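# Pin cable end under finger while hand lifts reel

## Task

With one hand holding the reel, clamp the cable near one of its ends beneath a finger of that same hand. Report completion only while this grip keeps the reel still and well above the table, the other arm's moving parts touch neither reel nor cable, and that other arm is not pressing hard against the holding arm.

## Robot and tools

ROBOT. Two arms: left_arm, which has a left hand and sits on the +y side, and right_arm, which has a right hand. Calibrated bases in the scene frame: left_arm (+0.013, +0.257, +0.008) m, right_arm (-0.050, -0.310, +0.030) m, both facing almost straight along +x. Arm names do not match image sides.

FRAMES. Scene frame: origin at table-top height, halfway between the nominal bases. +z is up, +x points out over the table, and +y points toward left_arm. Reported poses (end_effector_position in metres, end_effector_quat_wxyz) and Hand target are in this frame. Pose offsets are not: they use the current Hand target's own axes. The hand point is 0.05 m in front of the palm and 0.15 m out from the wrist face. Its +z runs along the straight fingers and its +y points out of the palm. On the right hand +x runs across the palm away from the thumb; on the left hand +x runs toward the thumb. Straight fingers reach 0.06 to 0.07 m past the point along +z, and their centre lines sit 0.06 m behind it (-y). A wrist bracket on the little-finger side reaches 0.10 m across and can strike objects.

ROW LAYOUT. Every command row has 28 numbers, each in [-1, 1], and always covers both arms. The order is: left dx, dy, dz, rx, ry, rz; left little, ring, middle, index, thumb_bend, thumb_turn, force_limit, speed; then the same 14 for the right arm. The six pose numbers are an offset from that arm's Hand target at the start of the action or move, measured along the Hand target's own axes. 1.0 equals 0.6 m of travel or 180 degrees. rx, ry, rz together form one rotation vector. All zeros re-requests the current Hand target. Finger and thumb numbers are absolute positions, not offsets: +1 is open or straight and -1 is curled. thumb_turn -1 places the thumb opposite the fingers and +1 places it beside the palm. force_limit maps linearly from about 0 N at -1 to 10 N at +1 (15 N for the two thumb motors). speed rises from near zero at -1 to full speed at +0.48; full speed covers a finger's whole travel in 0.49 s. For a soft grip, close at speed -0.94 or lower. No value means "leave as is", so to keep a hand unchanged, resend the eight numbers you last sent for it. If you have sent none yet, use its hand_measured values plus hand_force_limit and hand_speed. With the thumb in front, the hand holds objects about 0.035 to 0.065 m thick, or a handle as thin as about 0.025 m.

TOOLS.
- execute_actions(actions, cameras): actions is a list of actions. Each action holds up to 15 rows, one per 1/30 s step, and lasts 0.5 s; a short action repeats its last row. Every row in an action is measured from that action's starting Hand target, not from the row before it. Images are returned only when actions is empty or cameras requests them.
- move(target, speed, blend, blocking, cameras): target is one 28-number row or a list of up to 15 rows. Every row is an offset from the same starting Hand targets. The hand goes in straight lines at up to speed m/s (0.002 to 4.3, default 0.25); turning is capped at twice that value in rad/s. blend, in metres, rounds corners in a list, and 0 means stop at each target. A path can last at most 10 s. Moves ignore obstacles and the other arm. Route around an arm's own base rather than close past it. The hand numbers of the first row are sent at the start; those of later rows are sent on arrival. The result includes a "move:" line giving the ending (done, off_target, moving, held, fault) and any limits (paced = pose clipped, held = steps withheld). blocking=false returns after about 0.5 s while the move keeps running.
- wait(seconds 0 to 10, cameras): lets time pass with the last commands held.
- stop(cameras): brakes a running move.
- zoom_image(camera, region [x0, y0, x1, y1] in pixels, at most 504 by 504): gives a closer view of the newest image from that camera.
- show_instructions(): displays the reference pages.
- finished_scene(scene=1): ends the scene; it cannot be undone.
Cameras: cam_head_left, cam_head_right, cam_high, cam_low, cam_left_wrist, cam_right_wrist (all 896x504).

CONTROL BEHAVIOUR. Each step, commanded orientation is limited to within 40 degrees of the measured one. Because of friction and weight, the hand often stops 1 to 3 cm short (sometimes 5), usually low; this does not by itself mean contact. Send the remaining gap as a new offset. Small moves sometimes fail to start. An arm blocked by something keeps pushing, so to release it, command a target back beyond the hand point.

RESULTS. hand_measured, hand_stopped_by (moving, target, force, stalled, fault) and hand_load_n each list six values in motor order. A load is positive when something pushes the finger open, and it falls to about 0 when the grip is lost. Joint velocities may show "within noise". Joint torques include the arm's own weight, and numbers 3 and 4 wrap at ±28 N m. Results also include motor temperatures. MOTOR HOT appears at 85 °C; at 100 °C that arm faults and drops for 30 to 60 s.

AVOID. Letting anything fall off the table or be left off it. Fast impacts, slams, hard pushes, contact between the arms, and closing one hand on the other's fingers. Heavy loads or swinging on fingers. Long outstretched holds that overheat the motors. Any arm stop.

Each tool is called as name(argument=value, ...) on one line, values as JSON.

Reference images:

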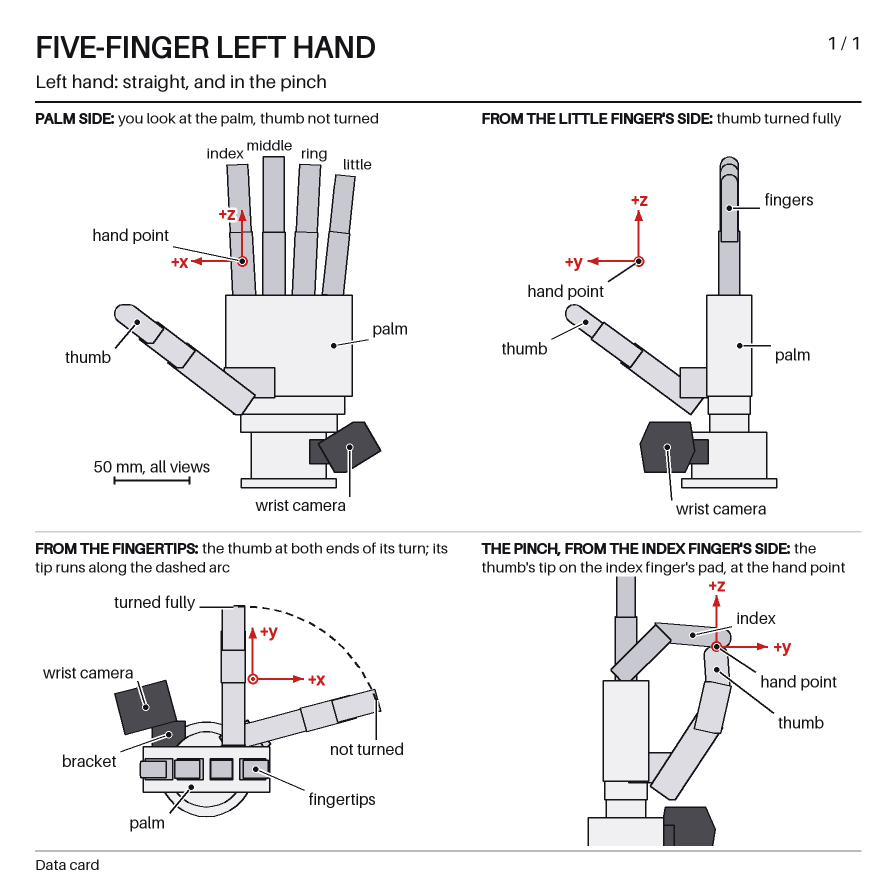

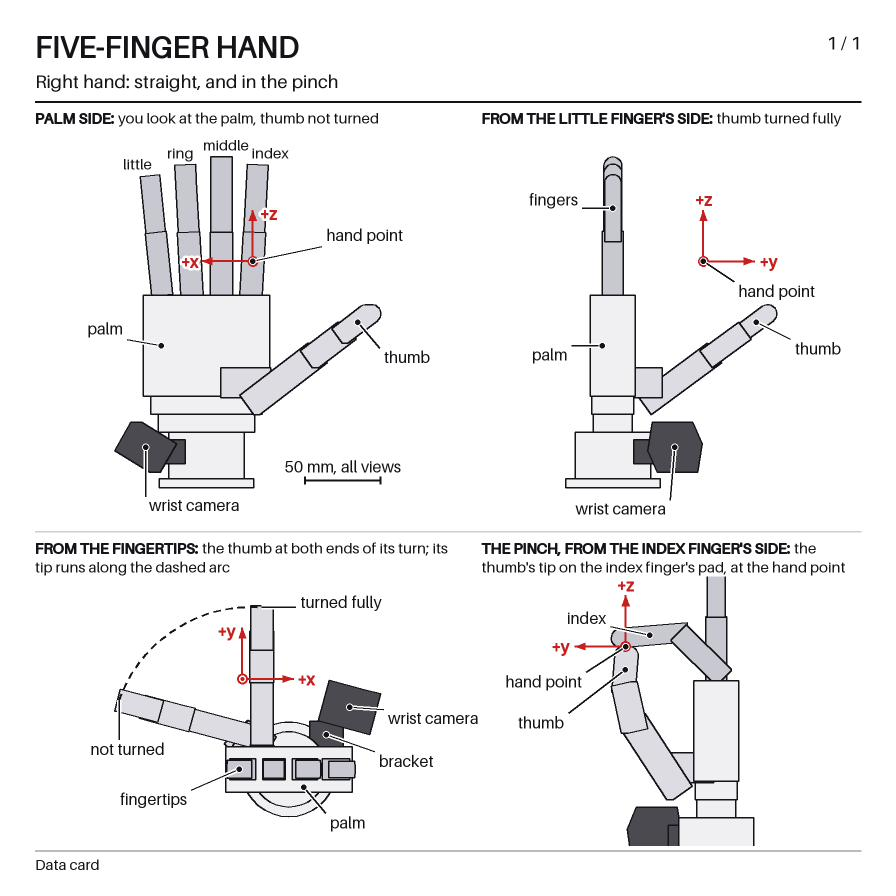

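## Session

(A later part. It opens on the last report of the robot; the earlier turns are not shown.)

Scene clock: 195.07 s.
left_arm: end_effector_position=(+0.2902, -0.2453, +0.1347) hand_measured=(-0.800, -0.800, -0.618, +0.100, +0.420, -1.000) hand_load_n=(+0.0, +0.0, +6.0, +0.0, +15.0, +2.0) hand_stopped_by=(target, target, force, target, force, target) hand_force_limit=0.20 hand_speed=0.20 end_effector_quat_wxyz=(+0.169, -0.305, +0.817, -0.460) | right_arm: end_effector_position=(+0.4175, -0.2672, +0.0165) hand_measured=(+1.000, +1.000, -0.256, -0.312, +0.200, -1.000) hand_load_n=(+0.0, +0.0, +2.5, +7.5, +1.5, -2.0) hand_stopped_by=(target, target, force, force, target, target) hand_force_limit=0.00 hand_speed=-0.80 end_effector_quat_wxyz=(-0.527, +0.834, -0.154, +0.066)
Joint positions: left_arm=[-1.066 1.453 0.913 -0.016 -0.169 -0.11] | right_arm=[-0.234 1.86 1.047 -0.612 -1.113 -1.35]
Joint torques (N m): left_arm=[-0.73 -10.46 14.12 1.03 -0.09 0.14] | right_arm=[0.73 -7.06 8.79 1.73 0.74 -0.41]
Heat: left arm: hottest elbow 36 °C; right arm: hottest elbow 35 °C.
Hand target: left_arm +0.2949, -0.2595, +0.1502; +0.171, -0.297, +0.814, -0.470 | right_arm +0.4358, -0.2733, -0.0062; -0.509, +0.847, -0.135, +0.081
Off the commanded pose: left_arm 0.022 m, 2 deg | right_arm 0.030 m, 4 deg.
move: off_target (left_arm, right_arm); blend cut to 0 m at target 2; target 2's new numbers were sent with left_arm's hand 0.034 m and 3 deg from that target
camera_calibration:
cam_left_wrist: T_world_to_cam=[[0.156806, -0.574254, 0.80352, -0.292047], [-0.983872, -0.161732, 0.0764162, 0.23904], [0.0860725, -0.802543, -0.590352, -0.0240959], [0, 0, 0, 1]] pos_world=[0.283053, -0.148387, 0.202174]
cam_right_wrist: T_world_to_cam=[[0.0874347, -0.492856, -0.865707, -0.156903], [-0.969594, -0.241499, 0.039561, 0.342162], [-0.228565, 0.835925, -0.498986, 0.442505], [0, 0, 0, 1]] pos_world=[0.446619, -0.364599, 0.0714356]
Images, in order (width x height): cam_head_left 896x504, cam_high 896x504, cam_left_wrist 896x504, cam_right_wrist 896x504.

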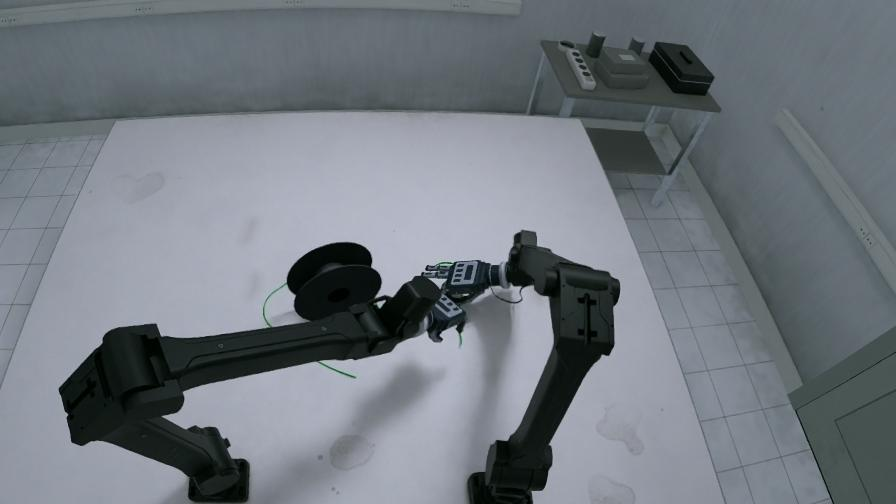

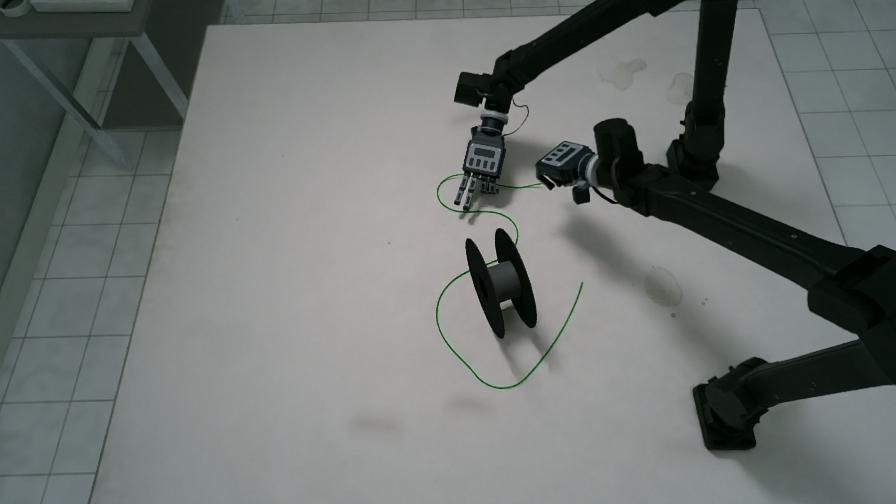

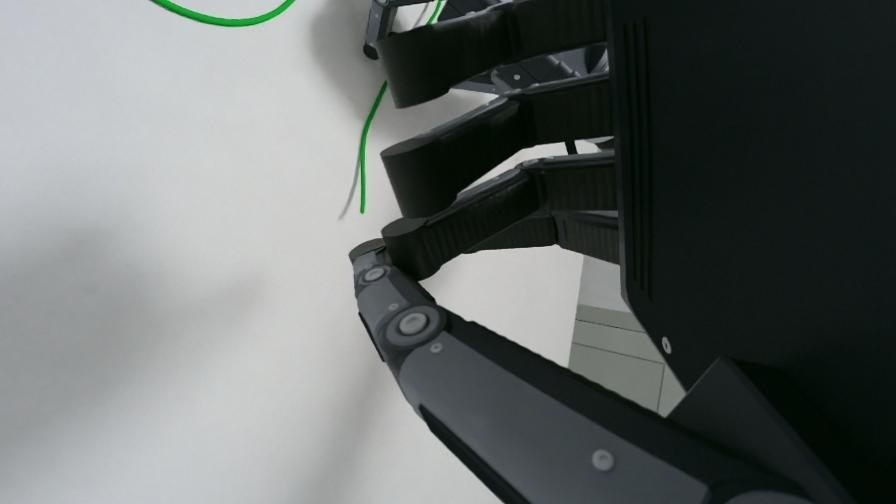

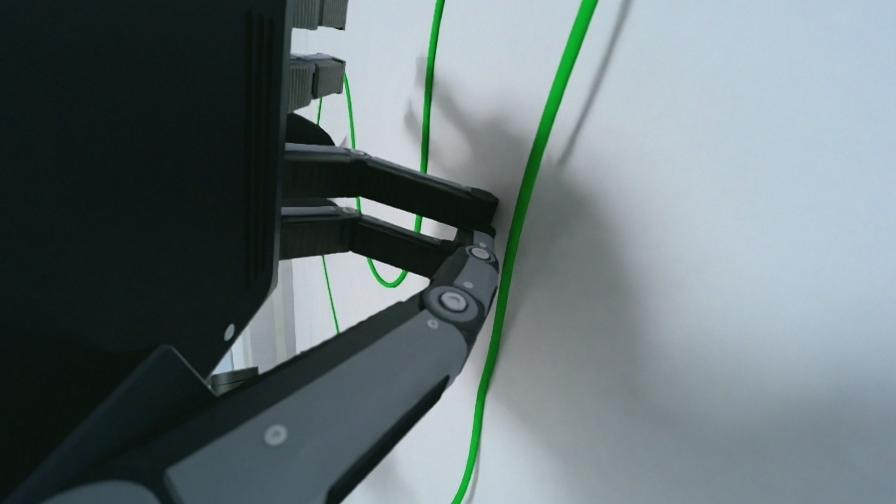

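move(target=[-0.0128,0.016,0.1213,0,0,0,-0.8,-0.8,0.3,0.3,0.35,-1,0,0.2,0,0,0,0,0,0,1,1,-0.5,-0.5,0.2,-1,0.0,-0.8], speed=0.12, cameras=["cam_head_left","cam_left_wrist","cam_right_wrist"])

zoom_image(camera="cam_left_wrist", region=[250, 0, 650, 330])

zoom_image(camera="cam_head_left", region=[380, 240, 520, 370])

Scene clock: 198.30 s.
left_arm: end_effector_position=(+0.3232, -0.2821, +0.0911) hand_measured=(-0.800, -0.800, -0.572, +0.300, +0.420, -1.000) hand_load_n=(+0.0, +0.0, -13.5, +0.0, +14.5, +2.5) hand_stopped_by=(target, target, stalled, target, force, target) hand_force_limit=0.00 hand_speed=0.20 end_effector_quat_wxyz=(+0.165, -0.302, +0.822, -0.453) | right_arm: end_effector_position=(+0.4175, -0.2672, +0.0165) hand_measured=(+1.000, +1.000, -0.256, -0.312, +0.200, -1.000) hand_load_n=(+0.0, +0.0, +3.0, +7.5, +2.0, -2.5) hand_stopped_by=(target, target, force, force, target, target) hand_force_limit=0.00 hand_speed=-0.80 end_effector_quat_wxyz=(-0.527, +0.834, -0.154, +0.066)
Joint positions: left_arm=[-1.04 1.64 1.008 0.062 -0.137 -0.09] | right_arm=[-0.234 1.86 1.047 -0.612 -1.113 -1.35]
Joint torques (N m): left_arm=[0.32 -12.22 14.06 1.84 -0.04 0.15] | right_arm=[0.73 -7.18 8.79 1.72 0.74 -0.4]
Heat: left arm: hottest elbow 36 °C; right arm: hottest elbow 35 °C.
Hand target: left_arm +0.3382, -0.2992, +0.1054; +0.171, -0.297, +0.814, -0.470 | right_arm +0.4358, -0.2733, -0.0062; -0.509, +0.847, -0.135, +0.081
Off the commanded pose: left_arm 0.027 m, 2 deg | right_arm 0.030 m, 4 deg.
move: off_target (left_arm, right_arm)
camera_calibration:
cam_left_wrist: T_world_to_cam=[[0.157418, -0.587653, 0.793652, -0.286421], [-0.984921, -0.151825, 0.0829384, 0.271492], [0.0717574, -0.794741, -0.602692, -0.0741462], [0, 0, 0, 1]] pos_world=[0.317807, -0.186024, 0.160114]
cam_right_wrist: T_world_to_cam=[[0.0874347, -0.492856, -0.865707, -0.156903], [-0.969594, -0.241499, 0.039561, 0.342162], [-0.228565, 0.835925, -0.498986, 0.442505], [0, 0, 0, 1]] pos_world=[0.446619, -0.364599, 0.0714356]
Images, in order (width x height): cam_head_left 896x504, cam_left_wrist 896x504, cam_right_wrist 896x504.

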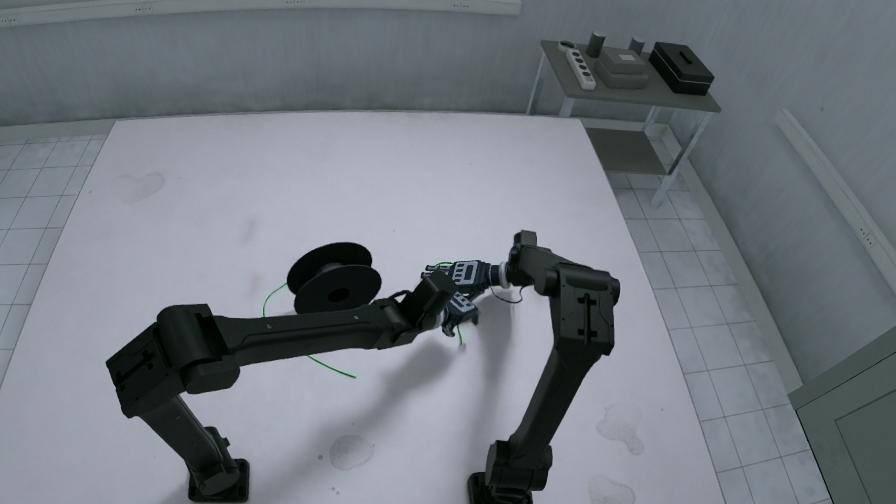

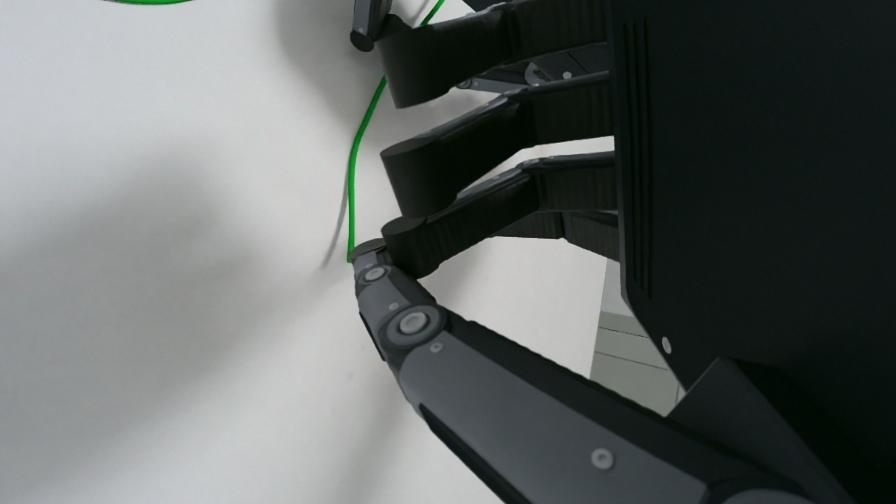

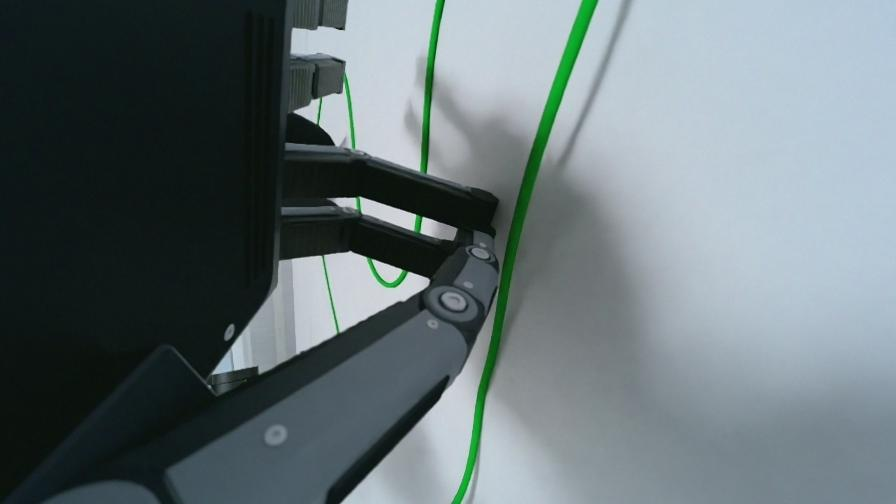

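Scaled by 1.260 from the camera's 896x504 image, which has a finer 1280x720 frame.

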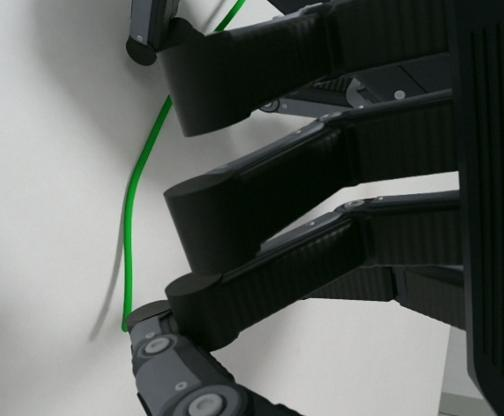

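Scaled by 3.600 from the camera's 896x504 image, which has a finer 1280x720 frame.

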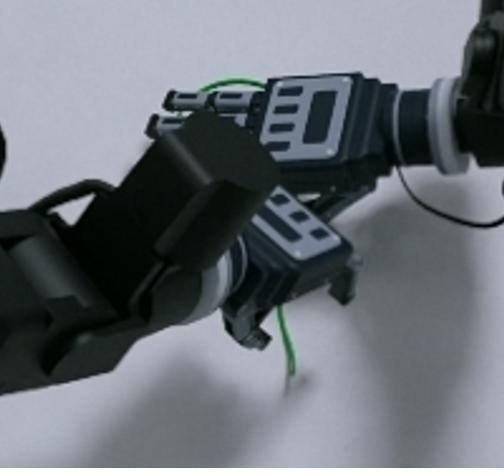

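execute_actions(actions=[[[0,0,0,0,0,0,-0.8,-0.8,-0.57,0.3,0.95,-1,0,0.0,0,0,0,0,0,0,1,1,-0.5,-0.5,0.2,-1,0.0,-0.8]],[[0,0,0,0,0,0,-0.8,-0.8,0.3,0.3,0.95,-1,0,0.0,0,0,0,0,0,0,1,1,-0.5,-0.5,0.2,-1,0.0,-0.8]],[[0,0,0,0,0,0,-0.8,-0.8,0.3,0.3,0.45,-1,0,0.0,0,0,0,0,0,0,1,1,-0.5,-0.5,0.2,-1,0.0,-0.8]]], cameras=["cam_left_wrist"])

zoom_image(camera="cam_left_wrist", region=[250, 0, 650, 330])

Scene clock: 200.73 s.
left_arm: end_effector_position=(+0.3232, -0.2821, +0.0912) hand_measured=(-0.800, -0.800, +0.300, +0.300, +0.450, -1.000) hand_load_n=(+0.5, +0.5, +0.0, +0.0, +0.0, +0.0) hand_stopped_by=(target, target, target, target, target, target) hand_force_limit=0.00 hand_speed=0.00 end_effector_quat_wxyz=(+0.165, -0.301, +0.823, -0.453) | right_arm: end_effector_position=(+0.4175, -0.2672, +0.0165) hand_measured=(+1.000, +1.000, -0.256, -0.312, +0.200, -1.000) hand_load_n=(+0.0, +0.0, +2.5, +7.5, +2.0, -2.5) hand_stopped_by=(target, target, force, force, target, target) hand_force_limit=0.00 hand_speed=-0.80 end_effector_quat_wxyz=(-0.527, +0.834, -0.154, +0.066)
Joint positions: left_arm=[-1.04 1.64 1.008 0.062 -0.137 -0.09] | right_arm=[-0.234 1.86 1.047 -0.612 -1.113 -1.35]
Joint torques (N m): left_arm=[0.26 -12.1 14.04 1.87 -0.06 0.15] | right_arm=[0.67 -7.12 8.8 1.72 0.74 -0.4]
Heat: left arm: hottest elbow 36 °C; right arm: hottest elbow 35 °C.
Hand target: left_arm +0.3382, -0.2992, +0.1054; +0.171, -0.297, +0.814, -0.470 | right_arm +0.4358, -0.2733, -0.0062; -0.509, +0.847, -0.135, +0.081
Off the commanded pose: left_arm 0.027 m, 2 deg | right_arm 0.030 m, 4 deg.
Step readings (end_effector_position of left_arm | right_arm):
0: (+0.3232, -0.2821, +0.0912) | (+0.4175, -0.2672, +0.0165)
1: (+0.3232, -0.2821, +0.0912) | (+0.4175, -0.2672, +0.0165)
2: (+0.3232, -0.2821, +0.0912) | (+0.4175, -0.2672, +0.0165)
4: (+0.3232, -0.2821, +0.0912) | (+0.4175, -0.2672, +0.0165)
8: (+0.3232, -0.2821, +0.0912) | (+0.4175, -0.2672, +0.0165)
15: (+0.3233, -0.2821, +0.0912) | (+0.4175, -0.2672, +0.0165)
16: (+0.3233, -0.2821, +0.0912) | (+0.4175, -0.2672, +0.0165)
17: (+0.3233, -0.2821, +0.0912) | (+0.4175, -0.2672, +0.0165)
19: (+0.3233, -0.2821, +0.0912) | (+0.4175, -0.2672, +0.0165)
23: (+0.3233, -0.2821, +0.0912) | (+0.4175, -0.2672, +0.0165)
30: (+0.3232, -0.2821, +0.0912) | (+0.4175, -0.2672, +0.0165)
31: (+0.3232, -0.2821, +0.0912) | (+0.4175, -0.2672, +0.0165)
32: (+0.3232, -0.2821, +0.0912) | (+0.4175, -0.2672, +0.0165)
34: (+0.3232, -0.2821, +0.0912) | (+0.4175, -0.2672, +0.0165)
38: (+0.3232, -0.2821, +0.0912) | (+0.4175, -0.2672, +0.0165)
45: (+0.3232, -0.2821, +0.0912) | (+0.4175, -0.2672, +0.0165)
camera_calibration:
cam_left_wrist: T_world_to_cam=[[0.15659, -0.587769, 0.79373, -0.286251], [-0.985069, -0.15116, 0.0824018, 0.271734], [0.0715469, -0.794782, -0.602663, -0.0741712], [0, 0, 0, 1]] pos_world=[0.317808, -0.186124, 0.160114]
Images, in order (width x height): cam_left_wrist 896x504.

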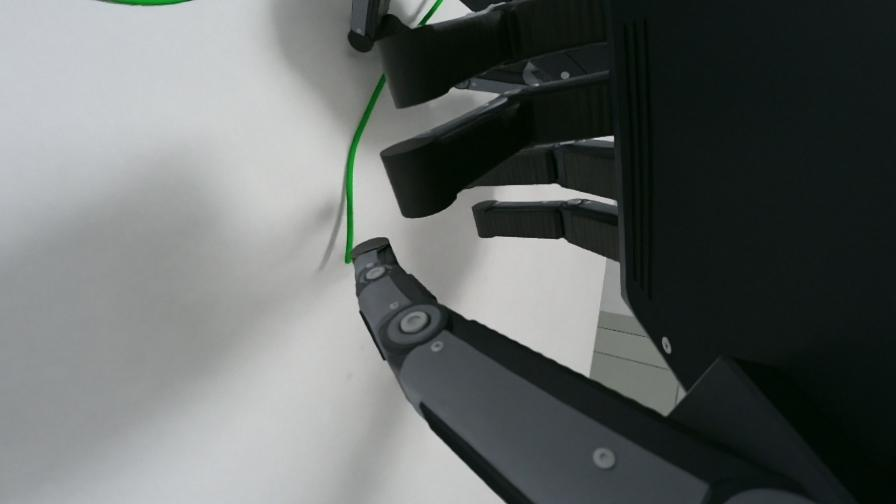

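Scaled by 1.260 from the camera's 896x504 image, which has a finer 1280x720 frame.

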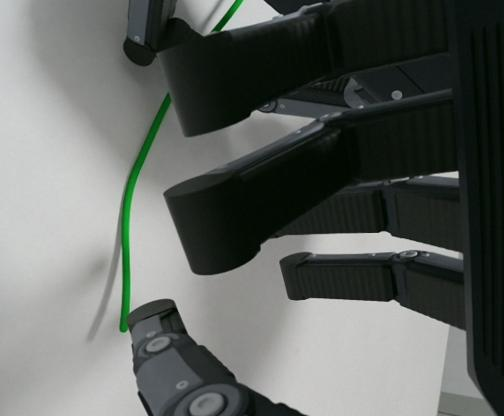

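move(target=[-0.006,0.0478,0.0373,0,0,0,-1,-1,0.3,0.3,0.45,-1,0,0.0,0,0,0,0,0,0,1,1,-0.5,-0.5,0.2,-1,0.0,-0.8], speed=0.07, cameras=["cam_left_wrist","cam_head_left"])

zoom_image(camera="cam_left_wrist", region=[250, 0, 650, 330])

zoom_image(camera="cam_head_left", region=[400, 260, 500, 370])

Scene clock: 203.23 s.
left_arm: end_effector_position=(+0.3329, -0.2921, +0.0669) hand_measured=(-1.000, -1.000, +0.300, +0.300, +0.450, -1.000) hand_load_n=(+0.0, +0.0, +0.0, +0.0, +0.0, +0.0) hand_stopped_by=(target, target, target, target, target, target) hand_force_limit=0.00 hand_speed=0.00 end_effector_quat_wxyz=(+0.166, -0.300, +0.817, -0.463) | right_arm: end_effector_position=(+0.4175, -0.2672, +0.0165) hand_measured=(+1.000, +1.000, -0.256, -0.312, +0.200, -1.000) hand_load_n=(+0.0, +0.0, +2.5, +7.5, +2.0, -2.5) hand_stopped_by=(target, target, force, force, target, target) hand_force_limit=0.00 hand_speed=-0.80 end_effector_quat_wxyz=(-0.527, +0.834, -0.154, +0.066)
Joint positions: left_arm=[-1.034 1.71 1.008 0.155 -0.13 -0.086] | right_arm=[-0.234 1.86 1.047 -0.612 -1.113 -1.35]
Joint torques (N m): left_arm=[0.38 -12.69 11.82 1.84 -0.04 0.16] | right_arm=[0.79 -7.12 8.81 1.7 0.75 -0.41]
Heat: left arm: hottest elbow 36 °C; right arm: hottest elbow 35 °C.
Hand target: left_arm +0.3442, -0.3007, +0.0694; +0.171, -0.297, +0.814, -0.470 | right_arm +0.4358, -0.2733, -0.0062; -0.509, +0.847, -0.135, +0.081
Off the commanded pose: left_arm 0.014 m, 1 deg | right_arm 0.030 m, 4 deg.
move: off_target (left_arm, right_arm)
camera_calibration:
cam_left_wrist: T_world_to_cam=[[0.147395, -0.57293, 0.806242, -0.267867], [-0.986068, -0.148663, 0.0746272, 0.283372], [0.0771024, -0.806009, -0.58686, -0.103527], [0, 0, 0, 1]] pos_world=[0.326888, -0.194786, 0.134063]
Images, in order (width x height): cam_head_left 896x504, cam_left_wrist 896x504.

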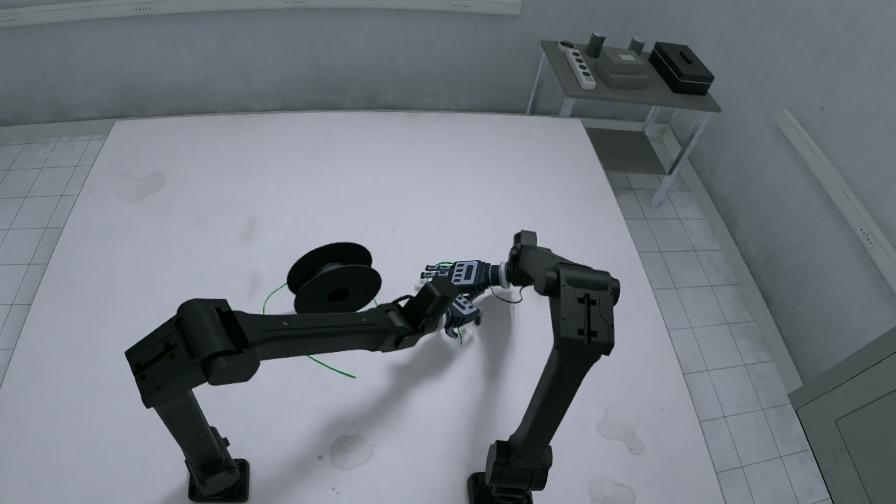

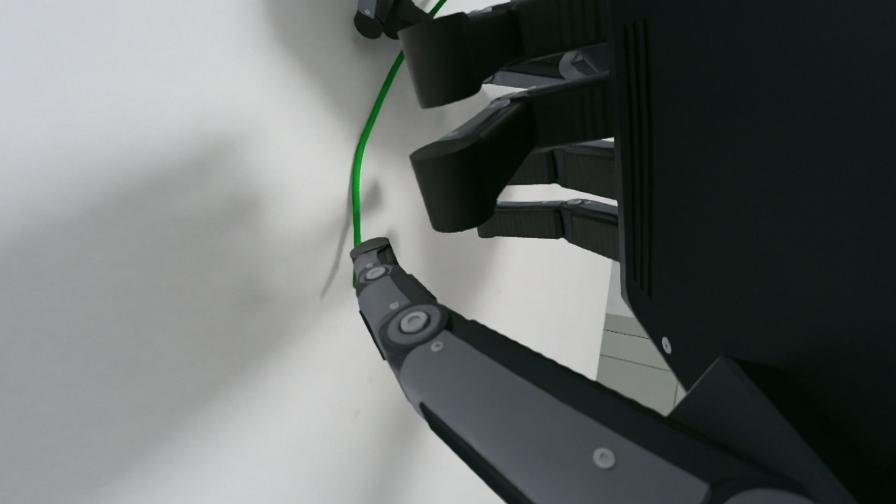

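Scaled by 1.260 from the camera's 896x504 image, which has a finer 1280x720 frame.

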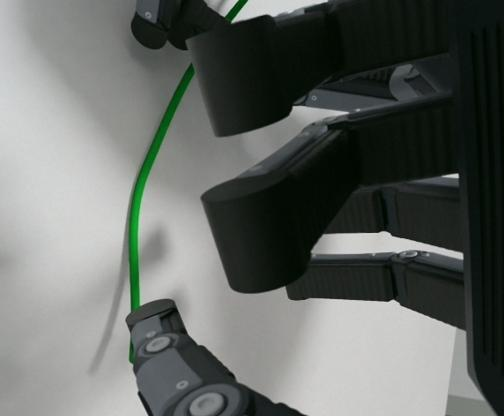

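Scaled by 4.582 from the camera's 896x504 image, which has a finer 1280x720 frame.

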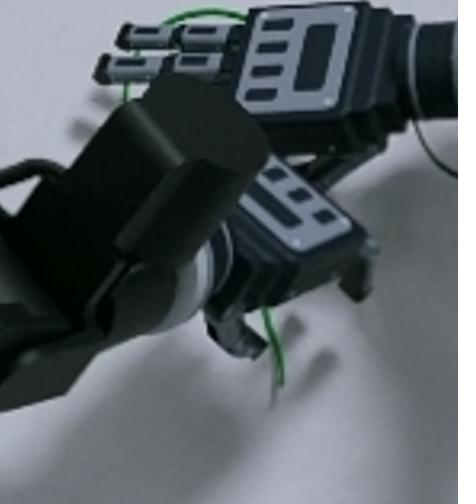

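move(target=[-0.0075,0.0528,0.0098,0,0,0,-1,-1,0.3,0.3,0.45,-1,0,0.0,0,0,0,0,0,0,1,1,-0.5,-0.5,0.2,-1,0.0,-0.8], speed=0.05, cameras=["cam_left_wrist","cam_head_left","cam_low"])

zoom_image(camera="cam_left_wrist", region=[250, 0, 650, 330])

zoom_image(camera="cam_low", region=[280, 220, 400, 310])

Scene clock: 205.40 s.
left_arm: end_effector_position=(+0.3365, -0.2932, +0.0532) hand_measured=(-1.000, -1.000, +0.300, +0.300, +0.450, -1.000) hand_load_n=(+0.0, +0.0, +0.0, +0.0, +0.0, +0.0) hand_stopped_by=(target, target, target, target, target, target) hand_force_limit=0.00 hand_speed=0.00 end_effector_quat_wxyz=(+0.169, -0.298, +0.810, -0.477) | right_arm: end_effector_position=(+0.4175, -0.2672, +0.0165) hand_measured=(+1.000, +1.000, -0.256, -0.312, +0.200, -1.000) hand_load_n=(+0.0, +0.0, +2.5, +7.5, +2.0, -2.5) hand_stopped_by=(target, target, force, force, target, target) hand_force_limit=0.00 hand_speed=-0.80 end_effector_quat_wxyz=(-0.527, +0.834, -0.154, +0.066)
Joint positions: left_arm=[-1.028 1.742 0.981 0.246 -0.125 -0.083] | right_arm=[-0.234 1.86 1.047 -0.612 -1.113 -1.35]
Joint torques (N m): left_arm=[0.38 -12.57 8.65 1.92 -0.03 0.16] | right_arm=[0.62 -7.12 8.8 1.73 0.74 -0.41]
Heat: left arm: hottest elbow 36 °C; right arm: hottest elbow 35 °C.
Hand target: left_arm +0.3408, -0.2896, +0.0390; +0.171, -0.297, +0.814, -0.470 | right_arm +0.4358, -0.2733, -0.0062; -0.509, +0.847, -0.135, +0.081
Off the commanded pose: left_arm 0.015 m, 1 deg | right_arm 0.030 m, 4 deg.
move: off_target (left_arm, right_arm)
camera_calibration:
cam_left_wrist: T_world_to_cam=[[0.133432, -0.549911, 0.824496, -0.247441], [-0.987298, -0.146152, 0.0623007, 0.289601], [0.0862422, -0.822336, -0.562428, -0.12195], [0, 0, 0, 1]] pos_world=[0.329456, -0.194029, 0.117383]
Images, in order (width x height): cam_head_left 896x504, cam_low 896x504, cam_left_wrist 896x504.

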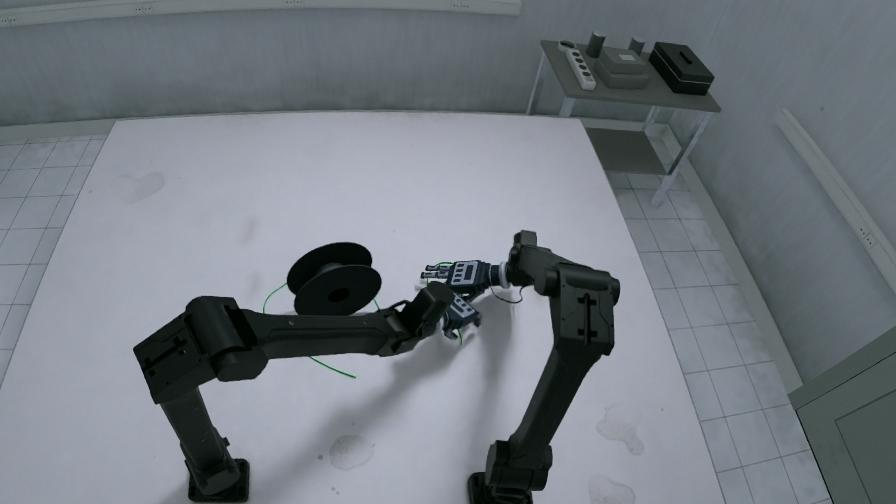

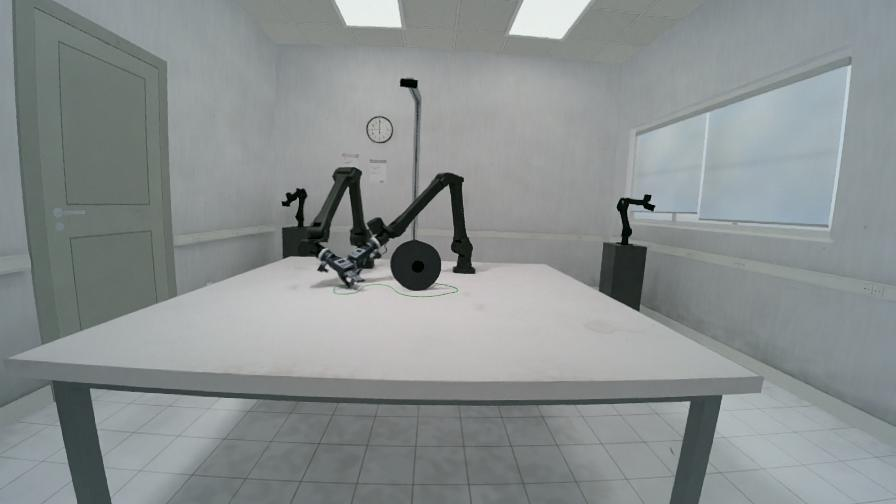

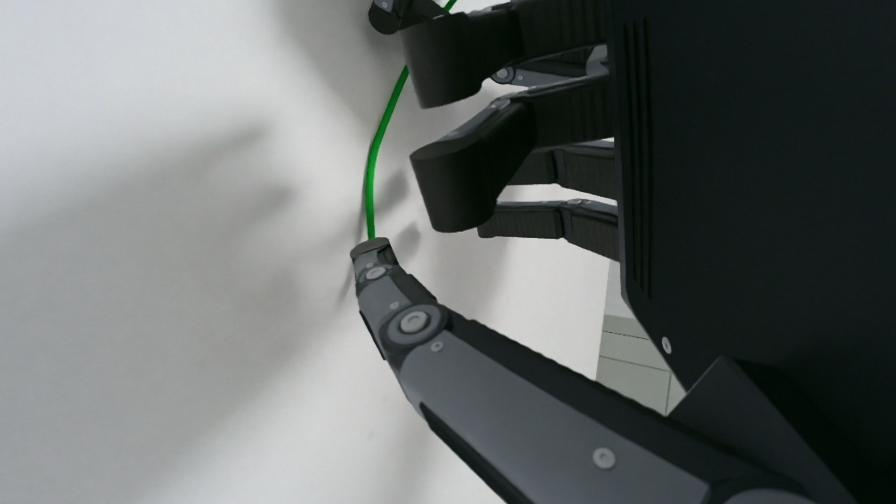

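Scaled by 1.260 from the camera's 896x504 image, which has a finer 1280x720 frame.

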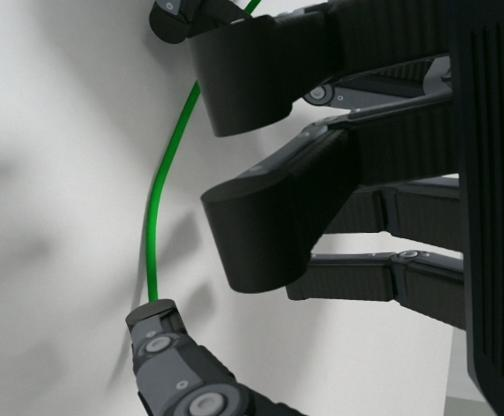

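Scaled by 4.200 from the camera's 896x504 image, which has a finer 1280x720 frame.

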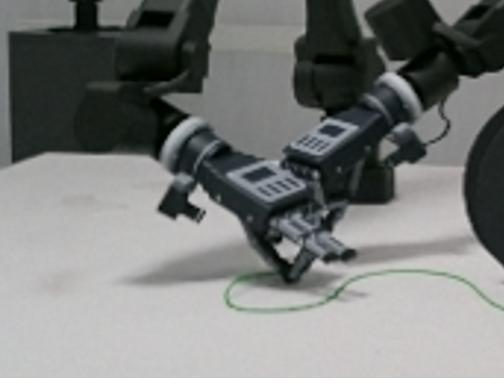

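move(target=[0,0.032,-0.019,0,0,0,-1,-1,0.3,0.3,0.45,-1,0,0.0,0,0,0,0,0,0,1,1,-0.5,-0.5,0.2,-1,0.0,-0.8], speed=0.05, cameras=["cam_left_wrist","cam_low"])

zoom_image(camera="cam_left_wrist", region=[250, 0, 650, 330])

zoom_image(camera="cam_low", region=[300, 240, 400, 310])

Scene clock: 209.40 s.
left_arm: end_effector_position=(+0.3261, -0.2762, +0.0332) hand_measured=(-1.000, -1.000, +0.300, +0.300, +0.450, -1.000) hand_load_n=(+0.0, +0.0, +0.5, +0.0, +0.0, +0.0) hand_stopped_by=(target, target, target, target, target, target) hand_force_limit=0.00 hand_speed=0.00 end_effector_quat_wxyz=(+0.168, -0.299, +0.813, -0.471) | right_arm: end_effector_position=(+0.4175, -0.2672, +0.0165) hand_measured=(+1.000, +1.000, -0.256, -0.312, +0.200, -1.000) hand_load_n=(+0.0, +0.0, +2.5, +7.5, +2.0, -2.5) hand_stopped_by=(target, target, force, force, target, target) hand_force_limit=0.00 hand_speed=-0.80 end_effector_quat_wxyz=(-0.527, +0.834, -0.154, +0.066)
Joint positions: left_arm=[-1.028 1.742 0.918 0.295 -0.125 -0.083] | right_arm=[-0.234 1.86 1.047 -0.612 -1.113 -1.35]
Joint torques (N m): left_arm=[-0.09 -13.27 8.14 1.92 -0.23 0.12] | right_arm=[0.79 -7.12 8.8 1.72 0.74 -0.4]
Heat: left arm: hottest elbow 36 °C; right arm: hottest elbow 35 °C.
Hand target: left_arm +0.3282, -0.2747, +0.0280; +0.171, -0.297, +0.814, -0.470 | right_arm +0.4358, -0.2733, -0.0062; -0.509, +0.847, -0.135, +0.081
Off the commanded pose: left_arm 0.006 m, 0 deg | right_arm 0.030 m, 4 deg.
move: off_target (right_arm)
camera_calibration:
cam_left_wrist: T_world_to_cam=[[0.13947, -0.559841, 0.816778, -0.224756], [-0.98682, -0.146941, 0.0677881, 0.282434], [0.0820677, -0.815467, -0.572956, -0.114691], [0, 0, 0, 1]] pos_world=[0.319471, -0.177853, 0.0987175]
Images, in order (width x height): cam_low 896x504, cam_left_wrist 896x504.

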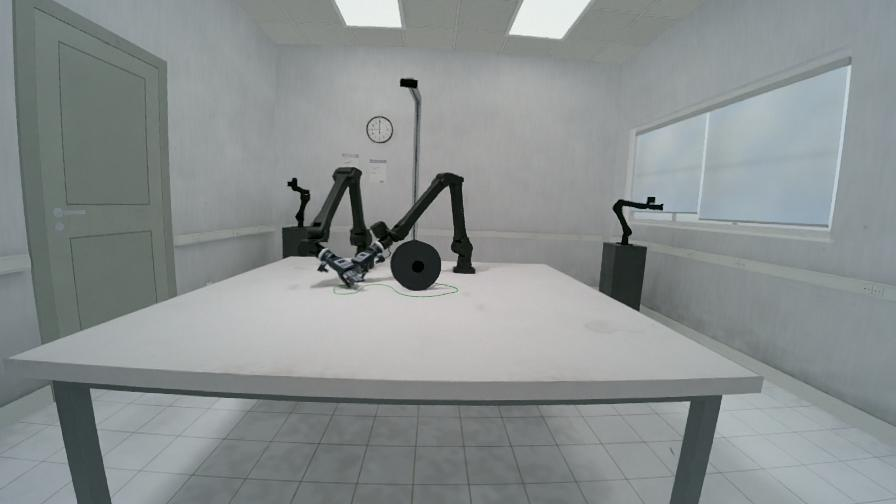

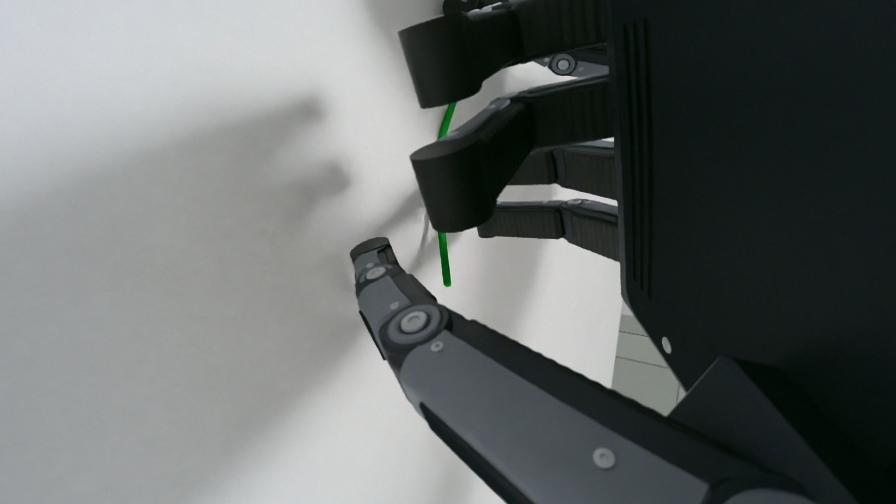

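Scaled by 1.260 from the camera's 896x504 image, which has a finer 1280x720 frame.

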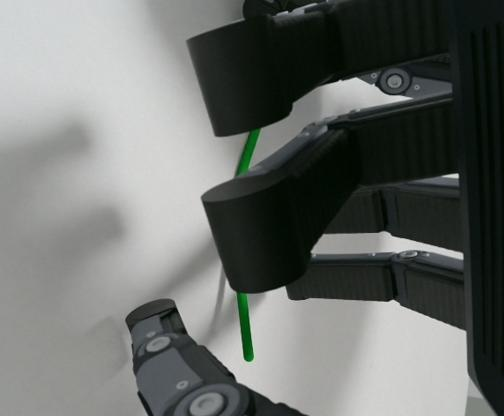

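Scaled by 5.040 from the camera's 896x504 image, which has a finer 1280x720 frame.

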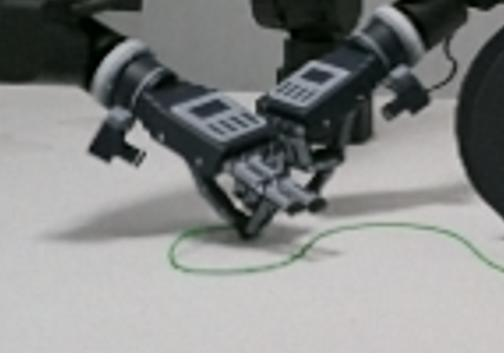

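execute_actions(actions=[[[0,0,0,0,0,0,-1,-1,0.0,0.0,0.2,-1,0,-0.4,0,0,0,0,0,0,1,1,-0.5,-0.5,0.2,-1,0.0,-0.8]],[[0,0,0,0,0,0,-1,-1,-0.5,-0.5,0.2,-1,0,-0.6,0,0,0,0,0,0,1,1,-0.5,-0.5,0.2,-1,0.0,-0.8]],[[0,0,0,0,0,0,-1,-1,-0.5,-0.5,0.2,-1,0,-0.6,0,0,0,0,0,0,1,1,-0.5,-0.5,0.2,-1,0.0,-0.8]]], cameras=["cam_left_wrist","cam_head_left"])

zoom_image(camera="cam_left_wrist", region=[300, 100, 550, 330])

Scene clock: 212.03 s.
left_arm: end_effector_position=(+0.3261, -0.2763, +0.0333) hand_measured=(-1.000, -1.000, -0.272, -0.326, +0.200, -1.000) hand_load_n=(+0.5, +0.0, +10.5, +6.0, +2.0, -2.5) hand_stopped_by=(target, target, force, force, target, target) hand_force_limit=0.00 hand_speed=-0.60 end_effector_quat_wxyz=(+0.168, -0.299, +0.813, -0.471) | right_arm: end_effector_position=(+0.4175, -0.2672, +0.0165) hand_measured=(+1.000, +1.000, -0.256, -0.312, +0.200, -1.000) hand_load_n=(+0.0, +0.0, +3.0, +7.5, +2.0, -2.0) hand_stopped_by=(target, target, force, force, target, target) hand_force_limit=0.00 hand_speed=-0.80 end_effector_quat_wxyz=(-0.527, +0.834, -0.154, +0.066)
Joint positions: left_arm=[-1.028 1.742 0.918 0.296 -0.125 -0.083] | right_arm=[-0.234 1.86 1.047 -0.612 -1.113 -1.35]
Joint torques (N m): left_arm=[-0.03 -13.33 8.16 1.87 -0.24 0.13] | right_arm=[0.73 -7.12 8.79 1.73 0.74 -0.41]
Heat: left arm: hottest elbow 36 °C; right arm: hottest elbow 35 °C.
Hand target: left_arm +0.3282, -0.2747, +0.0280; +0.171, -0.297, +0.814, -0.470 | right_arm +0.4358, -0.2733, -0.0062; -0.509, +0.847, -0.135, +0.081
Off the commanded pose: left_arm 0.006 m, 0 deg | right_arm 0.030 m, 4 deg.
Step readings (end_effector_position of left_arm | right_arm):
0: (+0.3261, -0.2762, +0.0332) | (+0.4175, -0.2672, +0.0165)
1: (+0.3261, -0.2762, +0.0332) | (+0.4175, -0.2672, +0.0165)
2: (+0.3261, -0.2762, +0.0332) | (+0.4175, -0.2672, +0.0165)
4: (+0.3261, -0.2762, +0.0332) | (+0.4175, -0.2672, +0.0165)
8: (+0.3261, -0.2763, +0.0333) | (+0.4175, -0.2672, +0.0165)
15: (+0.3261, -0.2763, +0.0333) | (+0.4175, -0.2672, +0.0165)
16: (+0.3261, -0.2763, +0.0333) | (+0.4175, -0.2672, +0.0165)
17: (+0.3261, -0.2763, +0.0333) | (+0.4175, -0.2672, +0.0165)
19: (+0.3261, -0.2763, +0.0333) | (+0.4175, -0.2672, +0.0165)
23: (+0.3261, -0.2763, +0.0333) | (+0.4175, -0.2672, +0.0165)
30: (+0.3261, -0.2763, +0.0333) | (+0.4175, -0.2672, +0.0165)
31: (+0.3261, -0.2763, +0.0333) | (+0.4175, -0.2672, +0.0165)
32: (+0.3261, -0.2763, +0.0333) | (+0.4175, -0.2672, +0.0165)
34: (+0.3261, -0.2763, +0.0333) | (+0.4175, -0.2672, +0.0165)
38: (+0.3261, -0.2763, +0.0333) | (+0.4175, -0.2672, +0.0165)
45: (+0.3261, -0.2763, +0.0333) | (+0.4175, -0.2672, +0.0165)
camera_calibration:
cam_left_wrist: T_world_to_cam=[[0.139353, -0.559552, 0.816996, -0.224702], [-0.986828, -0.146932, 0.0676885, 0.282547], [0.0821673, -0.815667, -0.572657, -0.114796], [0, 0, 0, 1]] pos_world=[0.319571, -0.177852, 0.0987164]
Images, in order (width x height): cam_head_left 896x504, cam_left_wrist 896x504.

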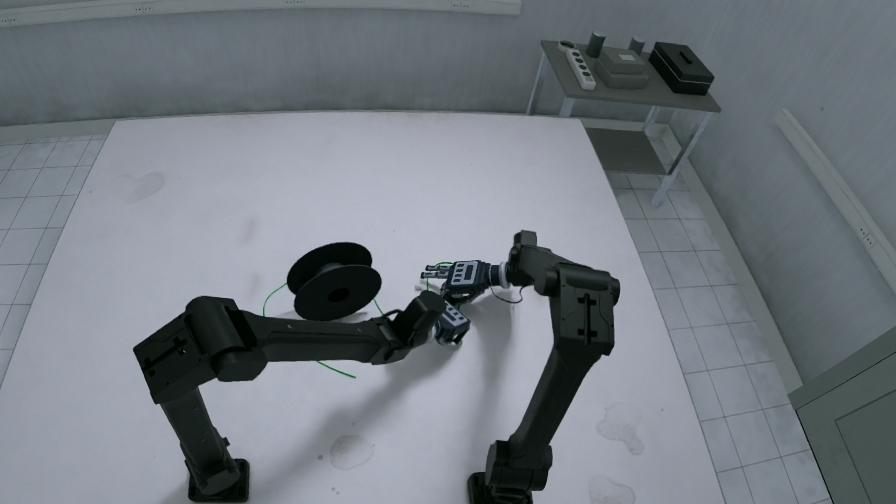

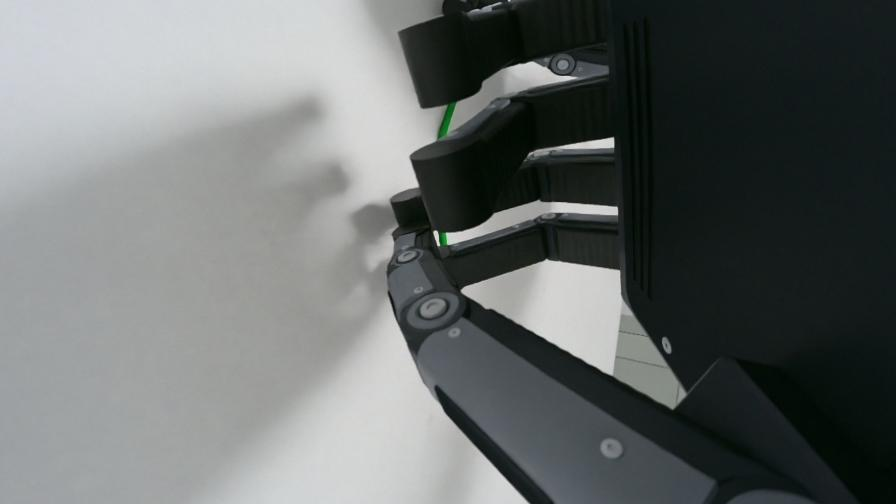

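Scaled by 2.016 from the camera's 896x504 image, which has a finer 1280x720 frame.

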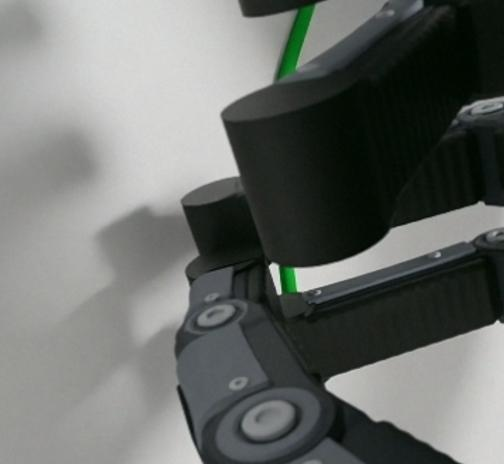

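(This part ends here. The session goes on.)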